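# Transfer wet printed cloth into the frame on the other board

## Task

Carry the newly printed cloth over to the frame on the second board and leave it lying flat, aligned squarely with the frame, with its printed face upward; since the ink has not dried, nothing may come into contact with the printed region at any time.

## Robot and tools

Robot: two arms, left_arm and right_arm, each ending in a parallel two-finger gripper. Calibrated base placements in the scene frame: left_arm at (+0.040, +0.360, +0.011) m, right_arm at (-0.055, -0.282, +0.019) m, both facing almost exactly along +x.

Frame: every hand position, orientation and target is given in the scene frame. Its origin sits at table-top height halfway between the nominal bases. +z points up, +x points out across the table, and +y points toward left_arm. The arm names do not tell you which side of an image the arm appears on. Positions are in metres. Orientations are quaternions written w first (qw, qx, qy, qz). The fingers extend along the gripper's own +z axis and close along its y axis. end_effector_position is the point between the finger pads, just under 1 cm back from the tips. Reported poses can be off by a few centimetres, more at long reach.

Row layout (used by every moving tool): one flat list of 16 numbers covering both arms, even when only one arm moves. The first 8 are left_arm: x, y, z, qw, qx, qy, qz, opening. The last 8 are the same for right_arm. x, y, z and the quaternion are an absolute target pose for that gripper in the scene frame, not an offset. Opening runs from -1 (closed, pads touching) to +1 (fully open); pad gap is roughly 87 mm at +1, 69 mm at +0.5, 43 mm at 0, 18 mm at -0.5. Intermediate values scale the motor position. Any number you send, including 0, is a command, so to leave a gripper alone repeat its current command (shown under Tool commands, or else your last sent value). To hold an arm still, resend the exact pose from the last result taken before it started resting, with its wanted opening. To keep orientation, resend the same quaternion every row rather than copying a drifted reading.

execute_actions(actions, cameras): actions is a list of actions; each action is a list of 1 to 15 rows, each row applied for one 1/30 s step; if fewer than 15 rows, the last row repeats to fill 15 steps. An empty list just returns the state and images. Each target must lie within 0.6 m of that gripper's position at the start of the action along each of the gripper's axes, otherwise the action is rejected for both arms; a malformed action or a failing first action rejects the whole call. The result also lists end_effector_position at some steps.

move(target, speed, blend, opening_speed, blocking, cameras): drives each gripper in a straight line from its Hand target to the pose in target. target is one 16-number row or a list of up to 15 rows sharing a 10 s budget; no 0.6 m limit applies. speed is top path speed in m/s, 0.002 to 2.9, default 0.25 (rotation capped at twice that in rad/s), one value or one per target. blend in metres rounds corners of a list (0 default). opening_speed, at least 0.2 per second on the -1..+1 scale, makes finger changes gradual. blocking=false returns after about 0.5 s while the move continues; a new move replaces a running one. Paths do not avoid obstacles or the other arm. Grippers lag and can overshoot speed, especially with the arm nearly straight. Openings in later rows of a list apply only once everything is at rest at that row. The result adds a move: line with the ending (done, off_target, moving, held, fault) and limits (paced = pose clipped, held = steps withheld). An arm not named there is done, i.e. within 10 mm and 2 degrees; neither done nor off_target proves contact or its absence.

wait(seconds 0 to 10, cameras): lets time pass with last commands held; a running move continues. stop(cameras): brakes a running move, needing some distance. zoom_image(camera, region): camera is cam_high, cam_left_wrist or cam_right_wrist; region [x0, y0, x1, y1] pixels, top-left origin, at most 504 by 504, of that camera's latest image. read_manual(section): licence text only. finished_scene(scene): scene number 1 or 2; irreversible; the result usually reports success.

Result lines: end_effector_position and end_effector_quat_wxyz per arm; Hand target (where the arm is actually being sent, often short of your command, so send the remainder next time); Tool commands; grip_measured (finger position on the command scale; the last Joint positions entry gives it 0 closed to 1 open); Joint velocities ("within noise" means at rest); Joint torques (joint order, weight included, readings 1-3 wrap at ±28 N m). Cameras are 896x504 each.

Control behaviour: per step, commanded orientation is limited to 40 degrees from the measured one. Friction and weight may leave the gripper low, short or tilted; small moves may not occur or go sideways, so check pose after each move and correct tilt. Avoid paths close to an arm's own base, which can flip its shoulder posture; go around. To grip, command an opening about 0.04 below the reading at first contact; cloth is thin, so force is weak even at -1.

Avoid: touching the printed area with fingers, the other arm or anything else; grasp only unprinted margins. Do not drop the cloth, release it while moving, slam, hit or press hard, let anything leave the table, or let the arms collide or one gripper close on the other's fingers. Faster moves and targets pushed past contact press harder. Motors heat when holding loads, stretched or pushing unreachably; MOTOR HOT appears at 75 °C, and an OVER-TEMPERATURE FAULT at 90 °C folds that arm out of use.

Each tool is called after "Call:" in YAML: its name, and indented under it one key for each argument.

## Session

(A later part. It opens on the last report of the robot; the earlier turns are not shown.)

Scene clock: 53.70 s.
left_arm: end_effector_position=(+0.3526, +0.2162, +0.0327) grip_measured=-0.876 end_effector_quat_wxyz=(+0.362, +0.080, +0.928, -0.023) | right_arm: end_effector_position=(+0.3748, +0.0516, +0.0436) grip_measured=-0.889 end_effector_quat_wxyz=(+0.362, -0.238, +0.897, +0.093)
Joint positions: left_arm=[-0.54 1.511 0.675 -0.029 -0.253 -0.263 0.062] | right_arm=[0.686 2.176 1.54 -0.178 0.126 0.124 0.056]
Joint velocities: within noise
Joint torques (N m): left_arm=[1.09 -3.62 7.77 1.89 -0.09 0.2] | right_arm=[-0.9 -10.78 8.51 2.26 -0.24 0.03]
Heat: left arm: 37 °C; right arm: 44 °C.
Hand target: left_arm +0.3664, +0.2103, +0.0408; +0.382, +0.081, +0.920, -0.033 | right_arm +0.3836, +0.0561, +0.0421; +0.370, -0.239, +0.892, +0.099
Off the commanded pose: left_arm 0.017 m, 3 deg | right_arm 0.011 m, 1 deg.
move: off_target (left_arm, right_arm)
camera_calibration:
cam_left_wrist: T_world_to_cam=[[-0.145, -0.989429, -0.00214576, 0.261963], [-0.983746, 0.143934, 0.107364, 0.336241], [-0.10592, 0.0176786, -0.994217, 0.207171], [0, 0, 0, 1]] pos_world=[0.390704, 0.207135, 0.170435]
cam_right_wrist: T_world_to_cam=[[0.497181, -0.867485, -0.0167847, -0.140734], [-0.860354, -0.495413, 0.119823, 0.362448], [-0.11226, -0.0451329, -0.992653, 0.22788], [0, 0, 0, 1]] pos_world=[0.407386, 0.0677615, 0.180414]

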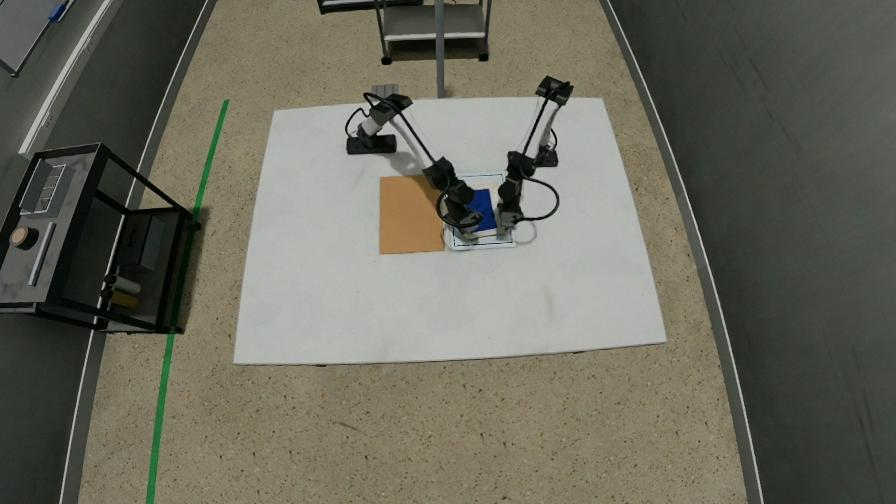

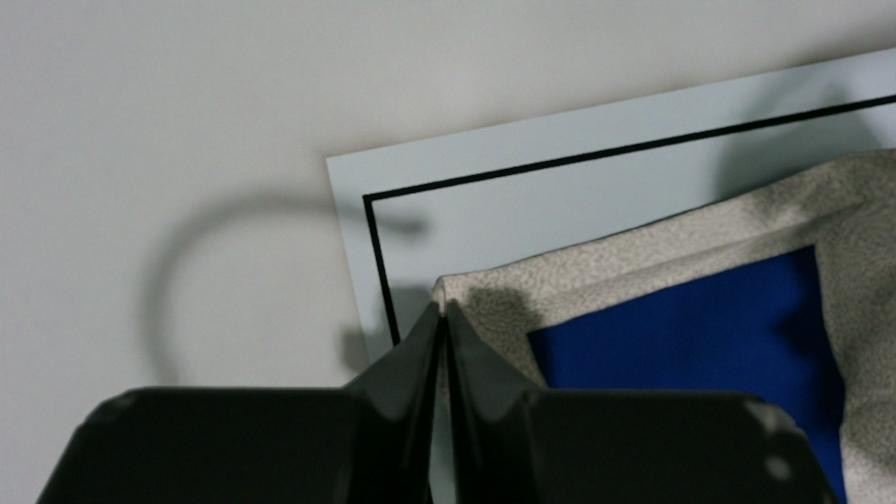

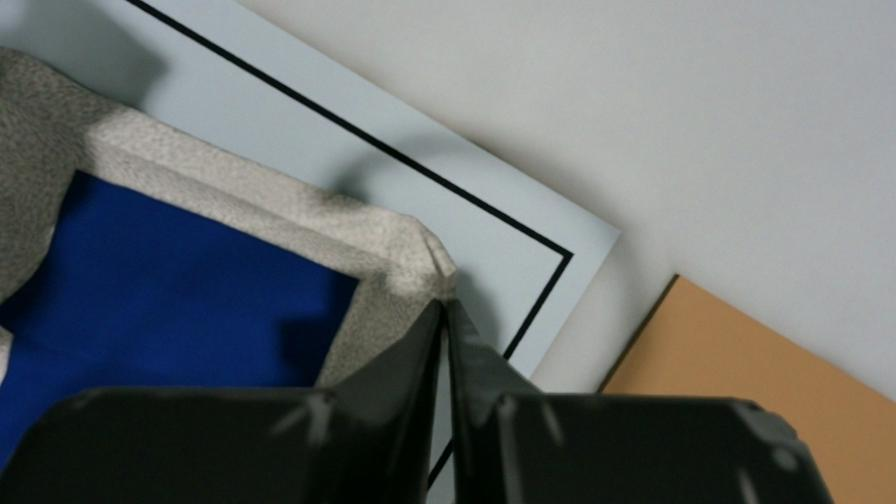

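Call:
move:
  target:
    - [0.380,0.2070,0.036,0.3812,0.0806,0.9204,-0.0334,-1.0,0.388,0.0580,0.030,0.3697,-0.2391,0.8924,0.0990,-1.0]
    - [0.384,0.2070,0.027,0.3812,0.0806,0.9204,-0.0334,-1.0,0.390,0.0580,0.022,0.3697,-0.2391,0.8924,0.0990,-1.0]
  speed: 0.04
  blend: 0.005

Call:
zoom_image:
  camera: "cam_high"
  region: [430, 160, 530, 260]

Scene clock: 55.23 s.
left_arm: end_effector_position=(+0.3705, +0.2133, +0.0214) grip_measured=-0.876 end_effector_quat_wxyz=(+0.367, +0.079, +0.927, -0.024) | right_arm: end_effector_position=(+0.3816, +0.0535, +0.0263) grip_measured=-0.889 end_effector_quat_wxyz=(+0.364, -0.236, +0.896, +0.093)
Joint positions: left_arm=[-0.518 1.603 0.703 0.049 -0.242 -0.246 0.062] | right_arm=[0.681 2.223 1.54 -0.124 0.124 0.121 0.056]
Joint velocities: within noise
Joint torques (N m): left_arm=[1.09 -3.73 8.05 1.82 -0.02 0.19] | right_arm=[-0.94 -10.66 8.47 2.25 -0.26 0.05]
Heat: left arm: 36 °C; right arm: 44 °C.
Hand target: left_arm +0.3833, +0.2073, +0.0275; +0.381, +0.081, +0.920, -0.033 | right_arm +0.3896, +0.0577, +0.0221; +0.370, -0.239, +0.893, +0.099
Off the commanded pose: left_arm 0.016 m, 2 deg | right_arm 0.010 m, 1 deg.
move: off_target (left_arm); blend cut to 0.0049 m at target 1
camera_calibration:
cam_left_wrist: T_world_to_cam=[[-0.14307, -0.989712, -0.000957704, 0.26094], [-0.985008, 0.142296, 0.0975266, 0.356422], [-0.096387, 0.0148965, -0.995232, 0.194973], [0, 0, 0, 1]] pos_world=[0.407204, 0.204634, 0.159533]
cam_right_wrist: T_world_to_cam=[[0.495503, -0.868442, -0.0169005, -0.141974], [-0.861971, -0.494025, 0.113775, 0.372059], [-0.107156, -0.0418083, -0.993363, 0.209435], [0, 0, 0, 1]] pos_world=[0.413495, 0.0692667, 0.163315]

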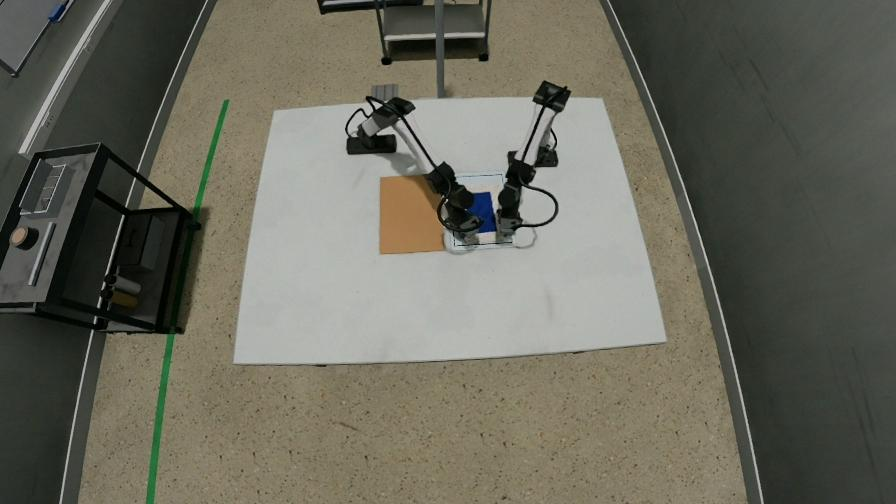

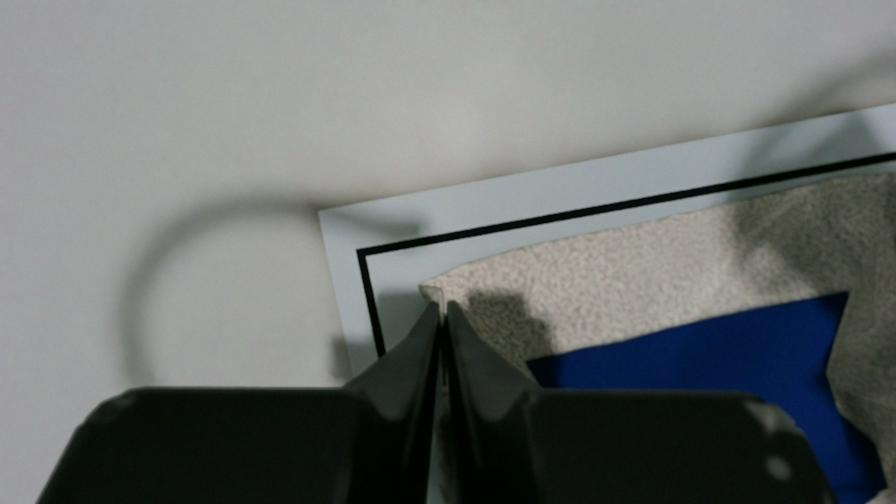

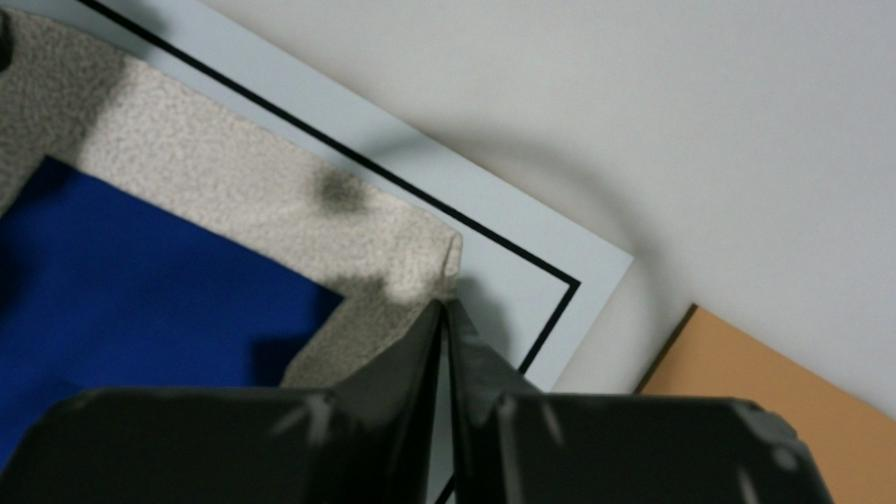

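Scaled by 5.040 from the camera's 896x504 image, which has a finer 1280x720 frame.

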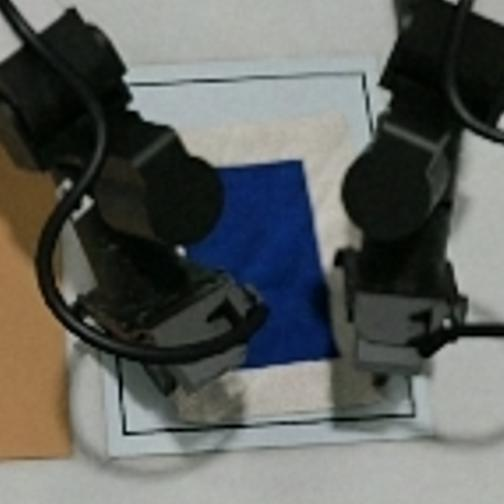

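Call:
move:
  target:
    - [0.380,0.2090,0.024,0.3812,0.0806,0.9204,-0.0334,-1.0,0.388,0.0570,0.018,0.3697,-0.2391,0.8924,0.0990,-1]
    - [0.380,0.2090,0.024,0.3812,0.0806,0.9204,-0.0334,-0.5,0.388,0.0570,0.018,0.3697,-0.2391,0.8924,0.0990,-0.5]
  speed: 0.03
  opening_speed: 0.4

Scene clock: 58.17 s.
left_arm: end_effector_position=(+0.3717, +0.2128, +0.0222) grip_measured=-0.500 end_effector_quat_wxyz=(+0.369, +0.079, +0.926, -0.025) | right_arm: end_effector_position=(+0.3838, +0.0553, +0.0283) grip_measured=-0.500 end_effector_quat_wxyz=(+0.370, -0.236, +0.893, +0.095)
Joint positions: left_arm=[-0.518 1.603 0.703 0.056 -0.242 -0.245 0.25] | right_arm=[0.681 2.223 1.54 -0.111 0.124 0.119 0.25]
Joint velocities: within noise
Joint torques (N m): left_arm=[0.98 -4.18 6.17 1.91 -0.03 0.18] | right_arm=[-0.79 -10.65 6.87 2.31 -0.26 0.06]
Heat: left arm: 36 °C; right arm: 45 °C.
Hand target: left_arm +0.3796, +0.2092, +0.0242; +0.381, +0.081, +0.920, -0.033 | right_arm +0.3877, +0.0567, +0.0182; +0.370, -0.239, +0.892, +0.099
Off the commanded pose: left_arm 0.009 m, 2 deg | right_arm 0.011 m, 1 deg.
move: off_target (right_arm); target 2's new opening was sent with right_arm's hand 0.011 m and 1 deg from that target
camera_calibration:
cam_left_wrist: T_world_to_cam=[[-0.143768, -0.989611, 0.000116957, 0.260907], [-0.985429, 0.143172, 0.091824, 0.357753], [-0.0908868, 0.0130861, -0.995775, 0.194233], [0, 0, 0, 1]] pos_world=[0.407704, 0.204434, 0.160531]
cam_right_wrist: T_world_to_cam=[[0.496672, -0.86775, -0.0180562, -0.142011], [-0.862616, -0.49582, 0.100283, 0.375388], [-0.095973, -0.034232, -0.994795, 0.207002], [0, 0, 0, 1]] pos_world=[0.414215, 0.0699807, 0.165716]

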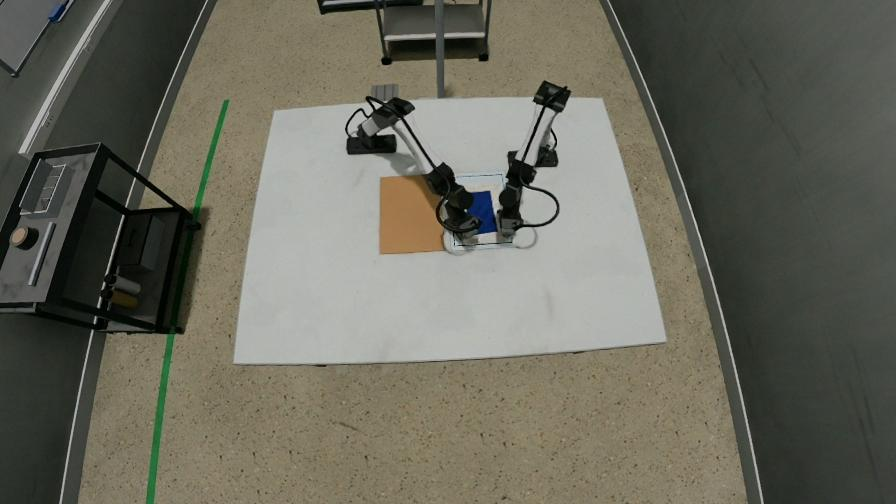

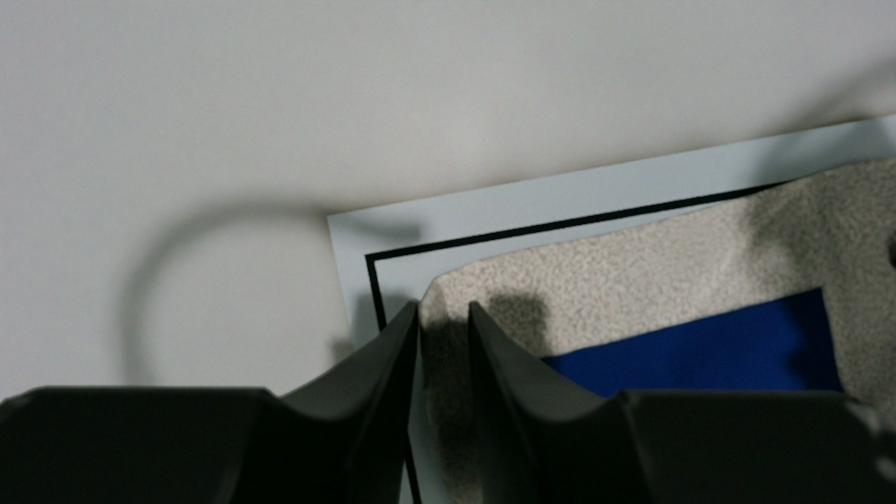

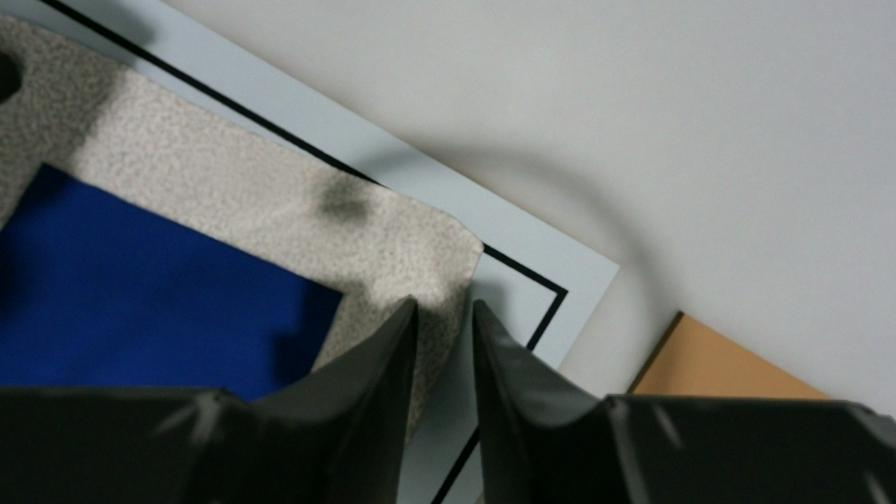

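Call:
move:
  target:
    - [0.371,0.2125,0.060,0.3690,0.0790,0.9260,-0.0250,-0.5,0.383,0.0555,0.060,0.3700,-0.2360,0.8930,0.0950,-0.5]
    - [0.36,0.23,0.15,0.3812,0.0806,0.9204,-0.0334,-0.5,0.37,0.03,0.15,0.3697,-0.2391,0.8924,0.0990,-0.5]
    - [0.33,0.36,0.20,0.3320,0.1000,0.9370,-0.0314,-1,0.30,-0.25,0.20,0.3600,-0.1500,0.9200,0.0500,-1]
  speed: [0.04,0.12,0.2]

Call:
zoom_image:
  camera: "cam_high"
  region: [430, 160, 530, 260]

Scene clock: 63.70 s.
left_arm: end_effector_position=(+0.3312, +0.3606, +0.1886) grip_measured=-0.962 end_effector_quat_wxyz=(+0.326, +0.092, +0.940, -0.027) | right_arm: end_effector_position=(+0.3109, -0.2521, +0.2016) grip_measured=-0.974 end_effector_quat_wxyz=(+0.372, -0.142, +0.916, +0.042)
Joint positions: left_arm=[0.051 1.194 1.118 -0.842 0.148 0.206 0.019] | right_arm=[0.023 1.397 1.228 -0.649 -0.164 -0.215 0.013]
Joint velocities: within noise
Joint torques (N m): left_arm=[1.01 -3.67 9.55 1.17 0.23 0.2] | right_arm=[-0.42 -8.18 6.3 1.57 -0.42 0.05]
Heat: left arm: 36 °C; right arm: 46 °C.
Hand target: left_arm +0.3300, +0.3606, +0.1998; +0.333, +0.098, +0.938, -0.029 | right_arm +0.3003, -0.2505, +0.1999; +0.360, -0.148, +0.920, +0.048
Off the commanded pose: left_arm 0.011 m, 1 deg | right_arm 0.011 m, 2 deg.
move: off_target (left_arm, right_arm); target 3's new opening was sent with right_arm's hand 0.012 m and 2 deg from that target
camera_calibration:
cam_left_wrist: T_world_to_cam=[[-0.168983, -0.985618, 0.0010385, 0.408095], [-0.969056, 0.166335, 0.182383, 0.250624], [-0.179933, 0.0298133, -0.983227, 0.375492], [0, 0, 0, 1]] pos_world=[0.379394, 0.349344, 0.32306]
cam_right_wrist: T_world_to_cam=[[0.296682, -0.954952, 0.00685001, -0.334212], [-0.948442, -0.293807, 0.118895, 0.216526], [-0.111526, -0.0417709, -0.992883, 0.364468], [0, 0, 0, 1]] pos_world=[0.345165, -0.240315, 0.33842]

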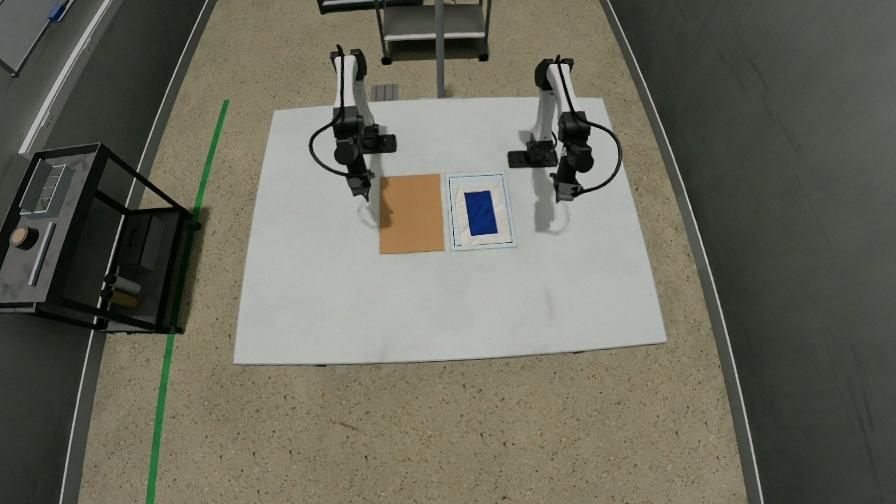

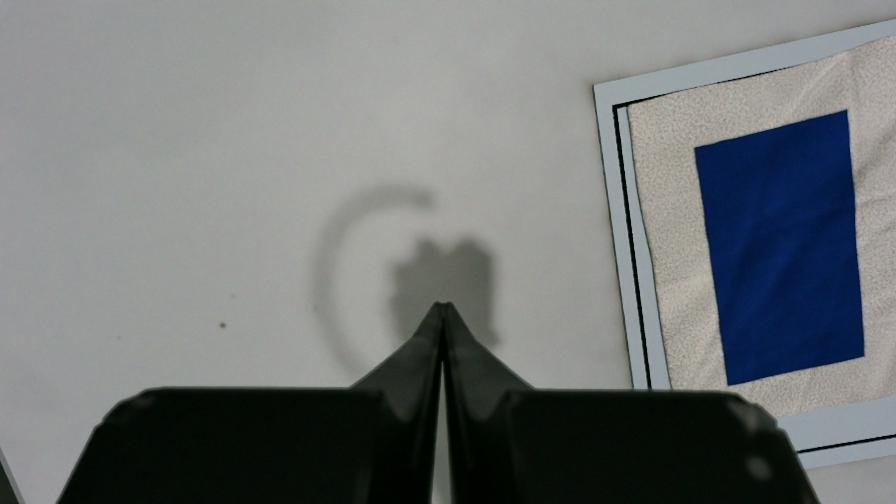

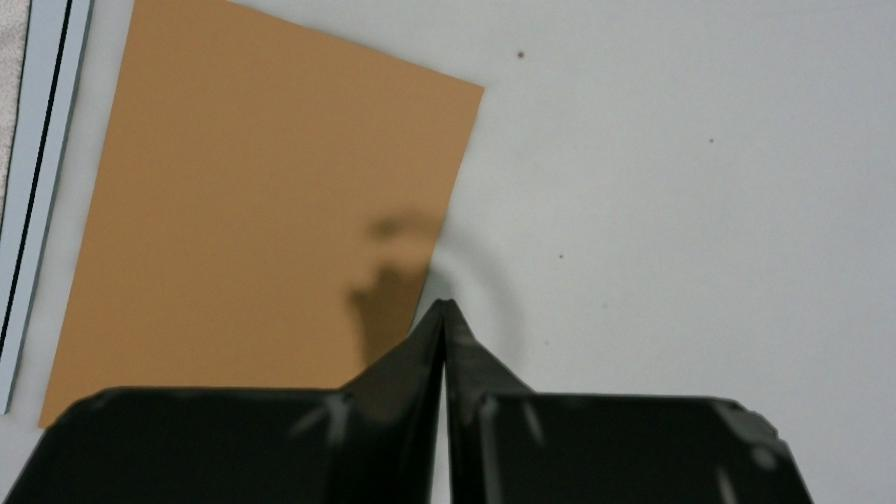

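Scaled by 5.040 from the camera's 896x504 image, which has a finer 1280x720 frame.

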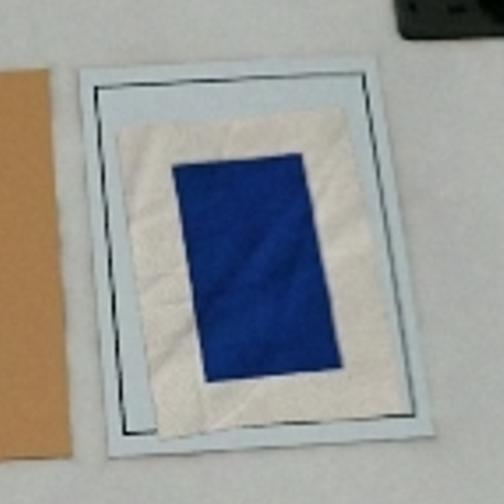

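Call:
move:
  target:
    - [0.33,0.36,0.19,0.3320,0.1000,0.9370,-0.0314,-1,0.28,-0.05,0.16,0.3160,-0.3596,0.8682,0.1309,-1]
    - [0.33,0.36,0.19,0.3320,0.1000,0.9370,-0.0314,-1,0.310,0.065,0.06,0.3160,-0.3596,0.8682,0.1309,-1]
  speed: 0.15
  blend: 0.02
  cameras: ["cam_high","cam_right_wrist"]

Scene clock: 67.83 s.
left_arm: end_effector_position=(+0.3313, +0.3597, +0.1887) grip_measured=-0.962 end_effector_quat_wxyz=(+0.327, +0.095, +0.940, -0.029) | right_arm: end_effector_position=(+0.3012, +0.0575, +0.0591) grip_measured=-0.974 end_effector_quat_wxyz=(+0.303, -0.370, +0.869, +0.129)
Joint positions: left_arm=[0.051 1.194 1.118 -0.842 0.154 0.209 0.019] | right_arm=[0.749 2.018 1.411 -0.293 -0.031 -0.04 0.013]
Joint velocities: within noise
Joint torques (N m): left_arm=[1.06 -4.14 5.87 1.5 0.23 0.19] | right_arm=[-0.14 -9.87 8.5 2.15 -0.03 0.26]
Heat: left arm: 36 °C; right arm: 46 °C.
Hand target: left_arm +0.3300, +0.3598, +0.1900; +0.332, +0.100, +0.937, -0.032 | right_arm +0.3104, +0.0639, +0.0603; +0.317, -0.363, +0.867, +0.128
Off the commanded pose: left_arm 0.002 m, 1 deg | right_arm 0.012 m, 2 deg.
move: off_target (right_arm)
camera_calibration:
cam_right_wrist: T_world_to_cam=[[0.722787, -0.690724, -0.021887, -0.176519], [-0.671716, -0.709634, 0.212644, 0.250274], [-0.16241, -0.138995, -0.976884, 0.254887], [0, 0, 0, 1]] pos_world=[0.337095, 0.0911046, 0.191912]
Images, in order (width x height): cam_high 896x504, cam_right_wrist 896x504.

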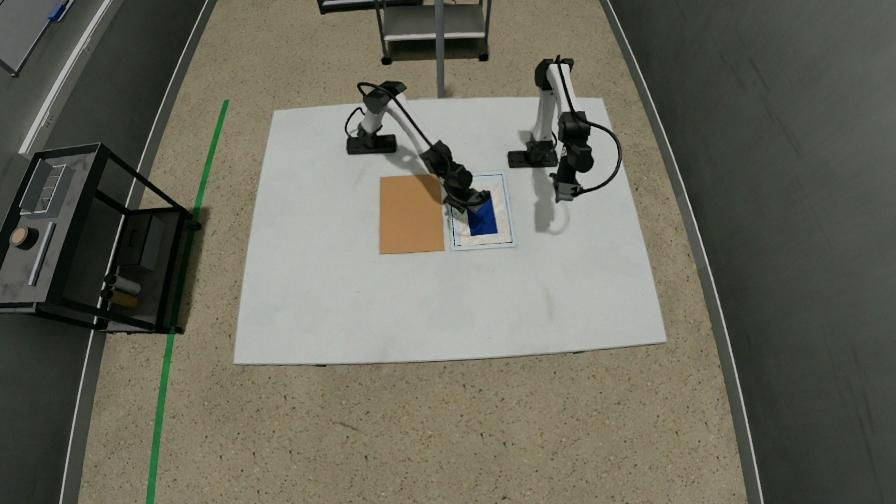

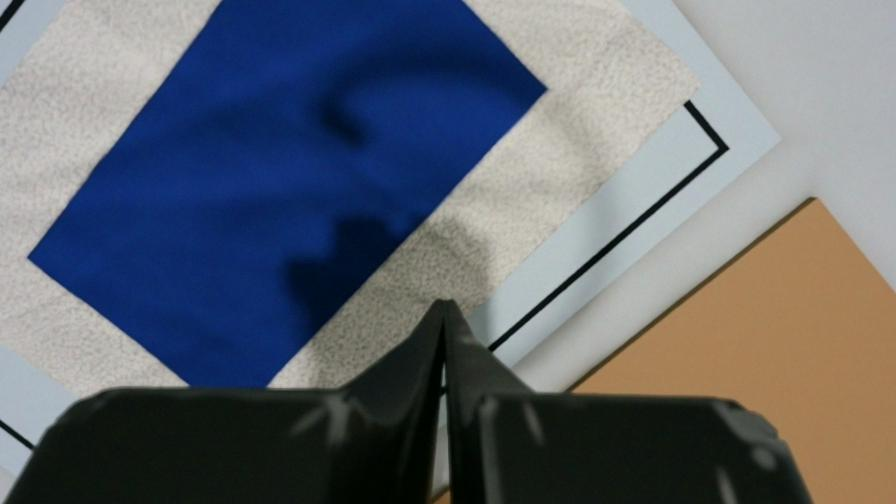

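Call:
move:
  target:
    - [0.33,0.36,0.19,0.3320,0.1000,0.9370,-0.0314,-1,0.308,0.065,0.016,0.3160,-0.3596,0.8682,0.1309,-1]
    - [0.33,0.36,0.19,0.3320,0.1000,0.9370,-0.0314,-1,0.278,0.058,0.012,0.3160,-0.3596,0.8682,0.1309,-1]
  speed: 0.03
  cameras: ["cam_high","cam_right_wrist"]

Call:
zoom_image:
  camera: "cam_high"
  region: [430, 160, 530, 260]

Scene clock: 71.17 s.
left_arm: end_effector_position=(+0.3313, +0.3597, +0.1887) grip_measured=-0.962 end_effector_quat_wxyz=(+0.327, +0.095, +0.940, -0.029) | right_arm: end_effector_position=(+0.2961, +0.0669, +0.0227) grip_measured=-0.974 end_effector_quat_wxyz=(+0.346, -0.356, +0.857, +0.138)
Joint positions: left_arm=[0.051 1.194 1.118 -0.842 0.154 0.211 0.019] | right_arm=[0.781 2.044 1.233 0.003 0.009 -0.005 0.013]
Joint velocities: within noise
Joint torques (N m): left_arm=[1.06 -4.11 5.86 1.5 0.21 0.19] | right_arm=[0.75 -12.77 3.73 1.46 -0.18 0.32]
Heat: left arm: 36 °C; right arm: 46 °C.
Hand target: left_arm +0.3300, +0.3600, +0.1900; +0.332, +0.100, +0.937, -0.031 | right_arm +0.2788, +0.0585, +0.0122; +0.317, -0.360, +0.868, +0.131
Off the commanded pose: left_arm 0.002 m, 1 deg | right_arm 0.023 m, 4 deg.
move: off_target (right_arm)
camera_calibration:
cam_right_wrist: T_world_to_cam=[[0.709519, -0.704577, -0.0124184, -0.162523], [-0.6983, -0.705347, 0.121911, 0.270886], [-0.094655, -0.0778266, -0.992463, 0.195934], [0, 0, 0, 1]] pos_world=[0.323019, 0.0918075, 0.159415]
Images, in order (width x height): cam_high 896x504, cam_right_wrist 896x504.

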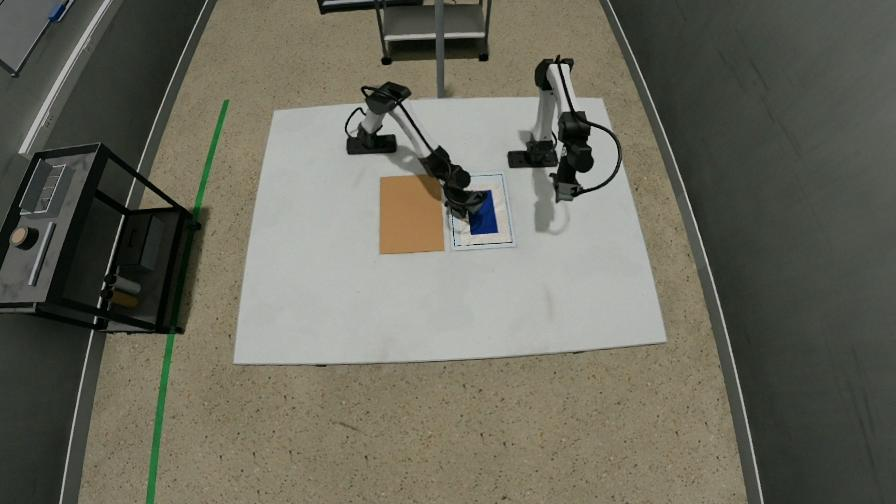

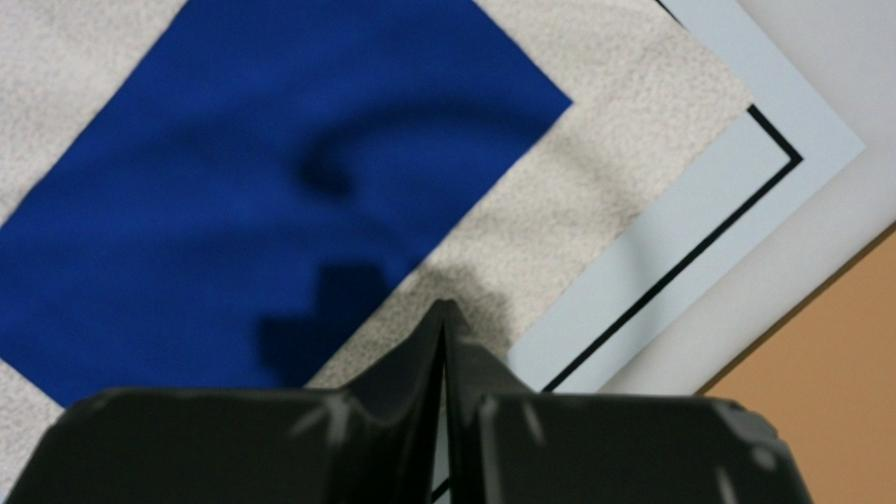

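Scaled by 5.040 from the camera's 896x504 image, which has a finer 1280x720 frame.

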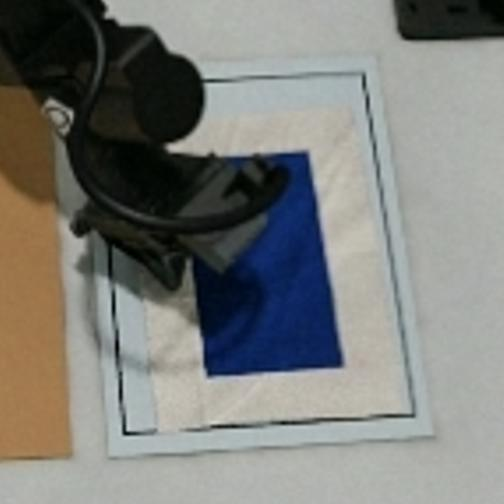

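Call:
move:
  target:
    - [0.33,0.36,0.19,0.3320,0.1000,0.9370,-0.0314,-1,0.260,0.044,0.013,0.3160,-0.3596,0.8682,0.1309,-1]
  speed: 0.03
  cameras: ["cam_high","cam_right_wrist"]

Call:
zoom_image:
  camera: "cam_high"
  region: [430, 160, 530, 260]

Scene clock: 72.67 s.
left_arm: end_effector_position=(+0.3313, +0.3597, +0.1887) grip_measured=-0.962 end_effector_quat_wxyz=(+0.327, +0.095, +0.940, -0.029) | right_arm: end_effector_position=(+0.2753, +0.0552, +0.0222) grip_measured=-0.974 end_effector_quat_wxyz=(+0.343, -0.357, +0.858, +0.141)
Joint positions: left_arm=[0.051 1.194 1.118 -0.842 0.154 0.211 0.019] | right_arm=[0.794 1.973 1.125 0.037 0.009 0.007 0.013]
Joint velocities: within noise
Joint torques (N m): left_arm=[1.07 -4.12 5.86 1.49 0.22 0.19] | right_arm=[0.29 -12.31 3.75 1.44 -0.11 0.27]
Heat: left arm: 36 °C; right arm: 47 °C.
Hand target: left_arm +0.3300, +0.3600, +0.1900; +0.332, +0.100, +0.937, -0.031 | right_arm +0.2605, +0.0441, +0.0129; +0.316, -0.359, +0.868, +0.131
Off the commanded pose: left_arm 0.002 m, 1 deg | right_arm 0.021 m, 4 deg.
move: off_target (right_arm)
camera_calibration:
cam_right_wrist: T_world_to_cam=[[0.71195, -0.701919, -0.0208984, -0.156595], [-0.694659, -0.70832, 0.125427, 0.247307], [-0.102843, -0.0747808, -0.991883, 0.194685], [0, 0, 0, 1]] pos_world=[0.303304, 0.0798144, 0.158813]
Images, in order (width x height): cam_high 896x504, cam_right_wrist 896x504.

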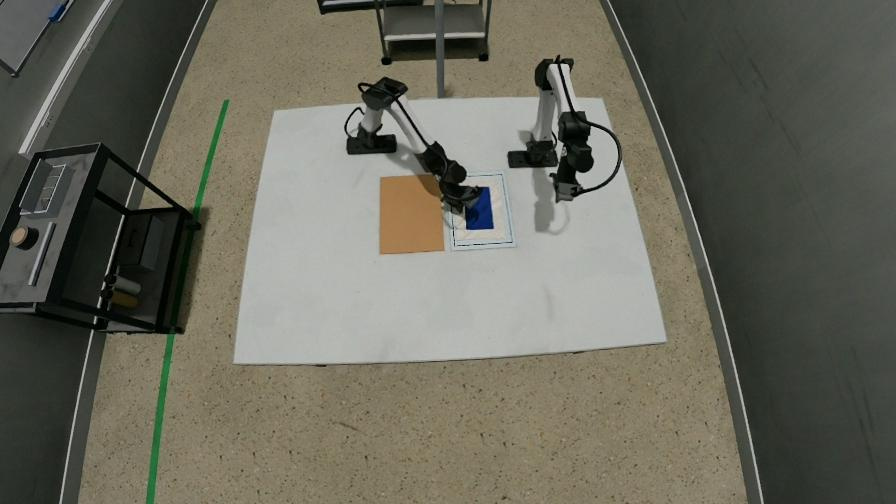

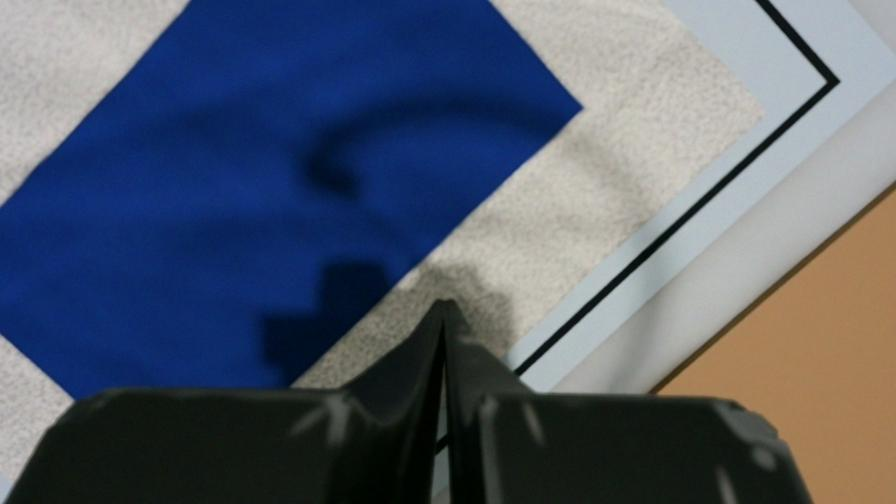

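Scaled by 5.040 from the camera's 896x504 image, which has a finer 1280x720 frame.

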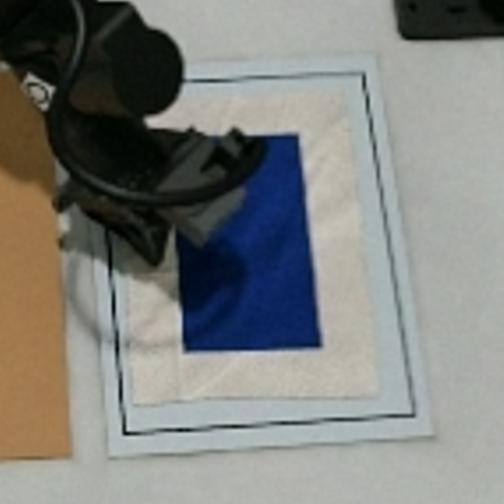

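Call:
move:
  target:
    - [0.33,0.36,0.19,0.3320,0.1000,0.9370,-0.0314,-1,0.277,0.056,0.055,0.3160,-0.3596,0.8682,0.1309,-1]
    - [0.33,0.36,0.19,0.3320,0.1000,0.9370,-0.0314,-1,0.358,0.066,0.050,0.3160,-0.3596,0.8682,0.1309,-1]
  speed: [0.05,0.1]
  cameras: ["cam_high","cam_right_wrist"]

Call:
zoom_image:
  camera: "cam_high"
  region: [430, 160, 530, 260]

Scene clock: 75.60 s.
left_arm: end_effector_position=(+0.3313, +0.3597, +0.1887) grip_measured=-0.962 end_effector_quat_wxyz=(+0.327, +0.095, +0.940, -0.029) | right_arm: end_effector_position=(+0.3604, +0.0673, +0.0603) grip_measured=-0.974 end_effector_quat_wxyz=(+0.336, -0.349, +0.865, +0.133)
Joint positions: left_arm=[0.051 1.194 1.118 -0.842 0.154 0.211 0.019] | right_arm=[0.683 2.159 1.597 -0.272 -0.049 -0.06 0.013]
Joint velocities: within noise
Joint torques (N m): left_arm=[1.05 -4.12 5.85 1.49 0.22 0.19] | right_arm=[-0.53 -10.7 8.73 1.56 -0.34 0.05]
Heat: left arm: 36 °C; right arm: 47 °C.
Hand target: left_arm +0.3300, +0.3600, +0.1900; +0.332, +0.100, +0.937, -0.031 | right_arm +0.3575, +0.0661, +0.0504; +0.316, -0.357, +0.869, +0.132
Off the commanded pose: left_arm 0.002 m, 1 deg | right_arm 0.011 m, 3 deg.
move: off_target (right_arm)
camera_calibration:
cam_right_wrist: T_world_to_cam=[[0.696425, -0.717393, -0.0184436, -0.2014], [-0.707922, -0.690989, 0.146221, 0.312502], [-0.117642, -0.0887755, -0.98908, 0.24813], [0, 0, 0, 1]] pos_world=[0.390678, 0.0934808, 0.196012]
Images, in order (width x height): cam_high 896x504, cam_right_wrist 896x504.

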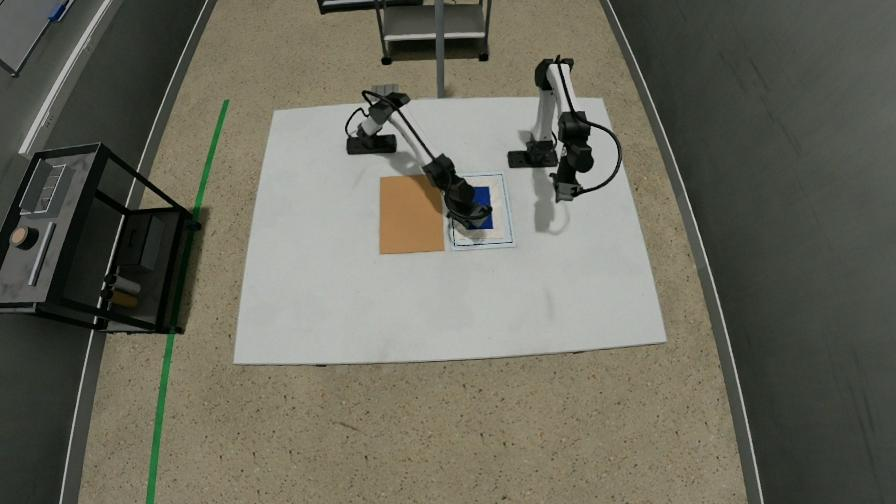

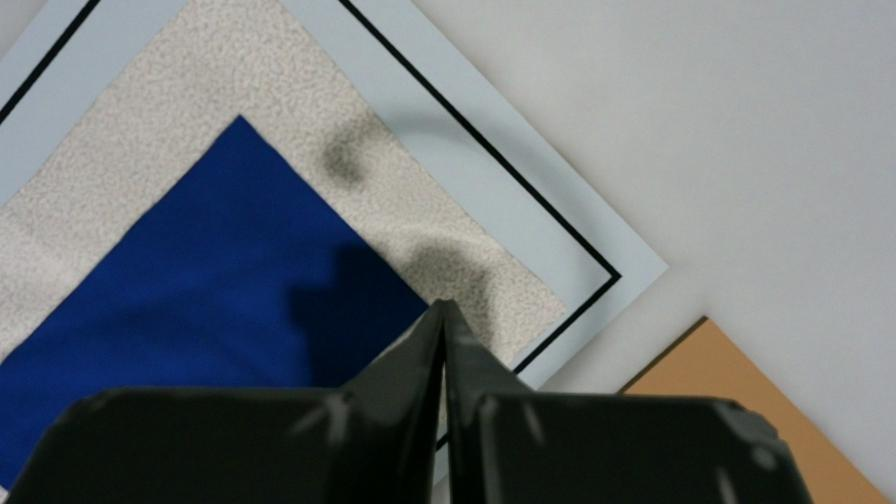

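Scaled by 5.040 from the camera's 896x504 image, which has a finer 1280x720 frame.

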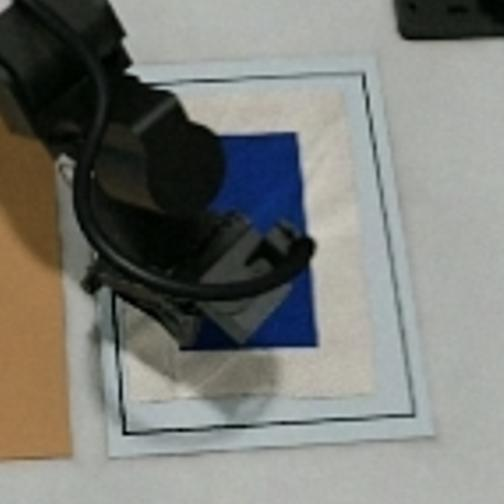

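Call:
move:
  target:
    - [0.33,0.36,0.19,0.3320,0.1000,0.9370,-0.0314,-1,0.362,0.066,0.016,0.3160,-0.3596,0.8682,0.1309,-1]
    - [0.33,0.36,0.19,0.3320,0.1000,0.9370,-0.0314,-1,0.364,0.092,0.014,0.3160,-0.3596,0.8682,0.1309,-1]
  speed: 0.03
  cameras: ["cam_high","cam_right_wrist"]

Call:
zoom_image:
  camera: "cam_high"
  region: [430, 160, 530, 260]

Scene clock: 78.47 s.
left_arm: end_effector_position=(+0.3313, +0.3597, +0.1887) grip_measured=-0.962 end_effector_quat_wxyz=(+0.327, +0.095, +0.940, -0.029) | right_arm: end_effector_position=(+0.3651, +0.0899, +0.0260) grip_measured=-0.974 end_effector_quat_wxyz=(+0.327, -0.364, +0.862, +0.135)
Joint positions: left_arm=[0.051 1.194 1.118 -0.842 0.154 0.211 0.019] | right_arm=[0.708 2.284 1.67 -0.236 -0.052 -0.066 0.013]
Joint velocities: within noise
Joint torques (N m): left_arm=[1.07 -4.14 5.86 1.5 0.22 0.18] | right_arm=[0.34 -10.96 8.24 1.82 -0.09 0.27]
Heat: left arm: 36 °C; right arm: 47 °C.
Hand target: left_arm +0.3300, +0.3600, +0.1900; +0.332, +0.100, +0.937, -0.031 | right_arm +0.3638, +0.0914, +0.0140; +0.317, -0.363, +0.867, +0.130
Off the commanded pose: left_arm 0.002 m, 1 deg | right_arm 0.012 m, 2 deg.
move: off_target (right_arm)
camera_calibration:
cam_right_wrist: T_world_to_cam=[[0.718681, -0.695106, -0.0180189, -0.199324], [-0.68394, -0.711334, 0.161957, 0.329129], [-0.125395, -0.104072, -0.986633, 0.220961], [0, 0, 0, 1]] pos_world=[0.396062, 0.118565, 0.161111]
Images, in order (width x height): cam_high 896x504, cam_right_wrist 896x504.

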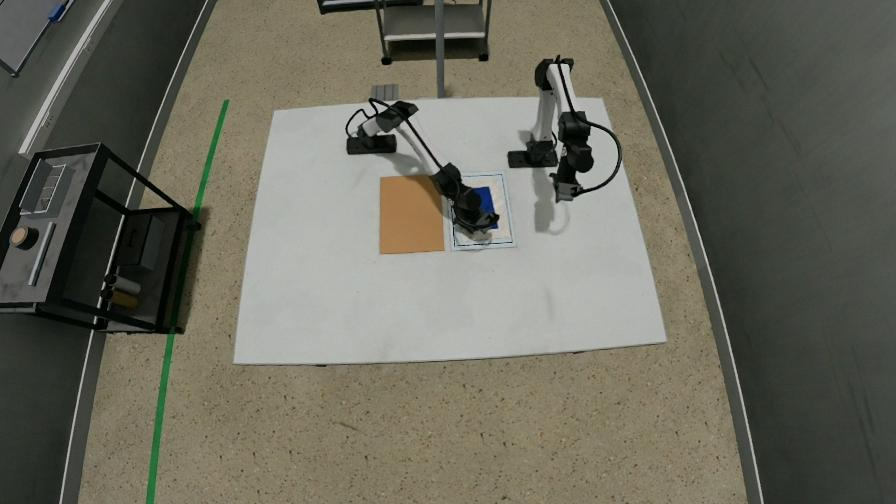

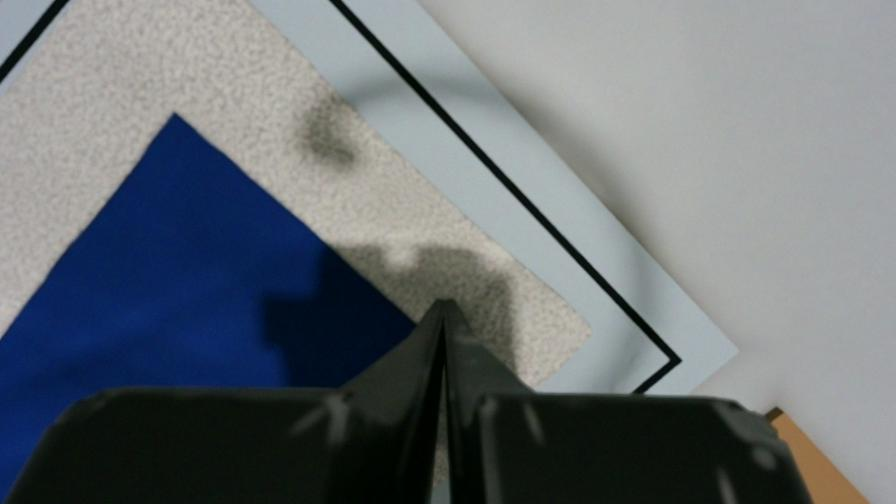

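Scaled by 5.040 from the camera's 896x504 image, which has a finer 1280x720 frame.

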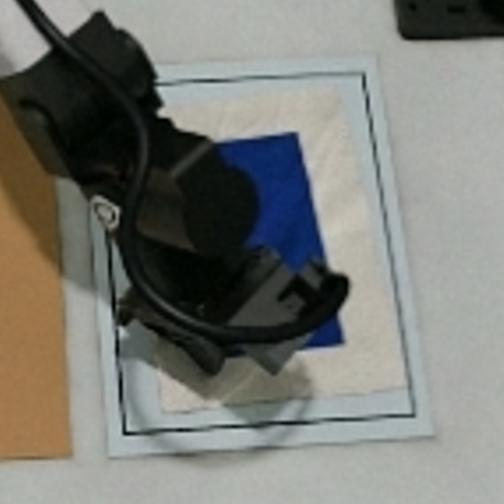

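Call:
move:
  target:
    - [0.33,0.36,0.19,0.3320,0.1000,0.9370,-0.0314,-1,0.363,0.068,0.013,0.3160,-0.3596,0.8682,0.1309,-1]
  speed: 0.03
  cameras: ["cam_high","cam_right_wrist"]

Call:
zoom_image:
  camera: "cam_high"
  region: [430, 160, 530, 260]

Scene clock: 79.90 s.
left_arm: end_effector_position=(+0.3313, +0.3597, +0.1887) grip_measured=-0.962 end_effector_quat_wxyz=(+0.327, +0.095, +0.940, -0.029) | right_arm: end_effector_position=(+0.3682, +0.0850, +0.0236) grip_measured=-0.974 end_effector_quat_wxyz=(+0.336, -0.356, +0.860, +0.147)
Joint positions: left_arm=[0.051 1.194 1.118 -0.842 0.154 0.211 0.019] | right_arm=[0.69 2.269 1.619 -0.174 -0.075 -0.06 0.013]
Joint velocities: within noise
Joint torques (N m): left_arm=[1.07 -4.12 5.83 1.49 0.22 0.19] | right_arm=[-1.47 -14.56 4.08 1.62 -0.16 0.01]
Heat: left arm: 36 °C; right arm: 48 °C.
Hand target: left_arm +0.3300, +0.3600, +0.1900; +0.332, +0.100, +0.937, -0.031 | right_arm +0.3622, +0.0695, +0.0132; +0.315, -0.358, +0.869, +0.135
Off the commanded pose: left_arm 0.002 m, 1 deg | right_arm 0.021 m, 3 deg.
move: off_target (right_arm)
camera_calibration:
cam_right_wrist: T_world_to_cam=[[0.713907, -0.699281, -0.0366448, -0.202378], [-0.689862, -0.711339, 0.134487, 0.330951], [-0.120111, -0.0707316, -0.990238, 0.213821], [0, 0, 0, 1]] pos_world=[0.398472, 0.109023, 0.159809]
Images, in order (width x height): cam_high 896x504, cam_right_wrist 896x504.

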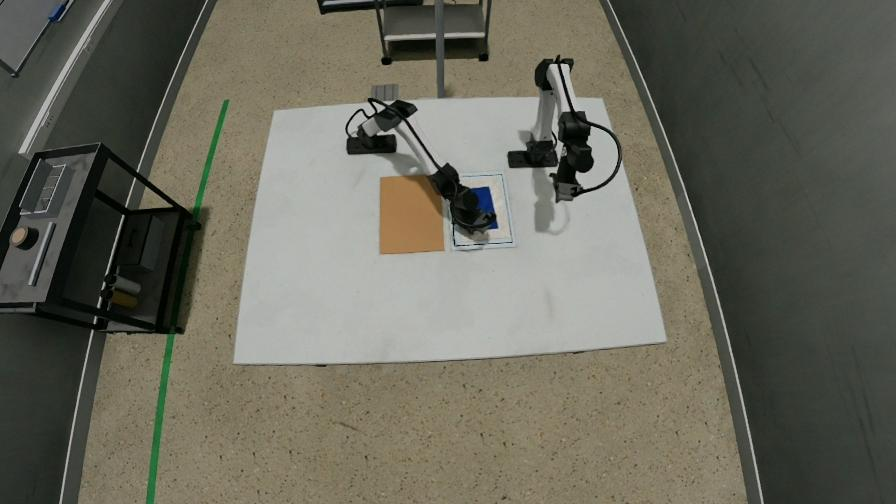

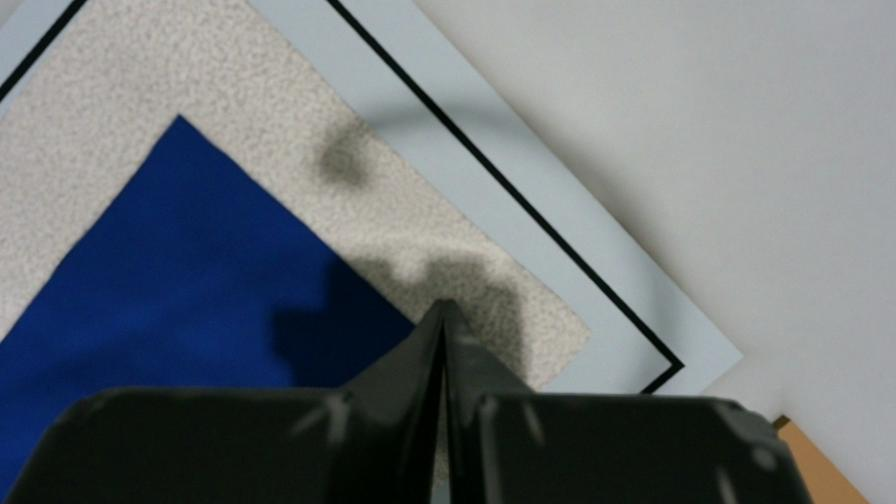

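Scaled by 5.040 from the camera's 896x504 image, which has a finer 1280x720 frame.

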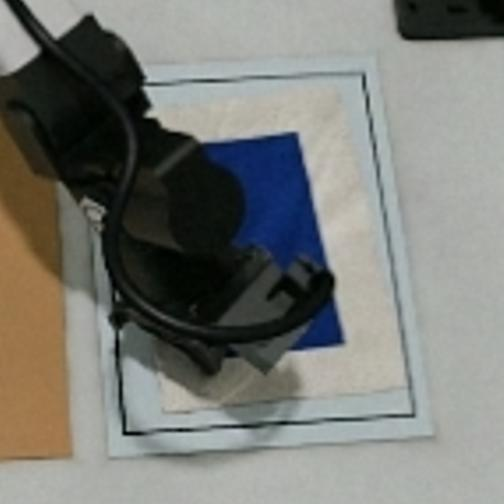

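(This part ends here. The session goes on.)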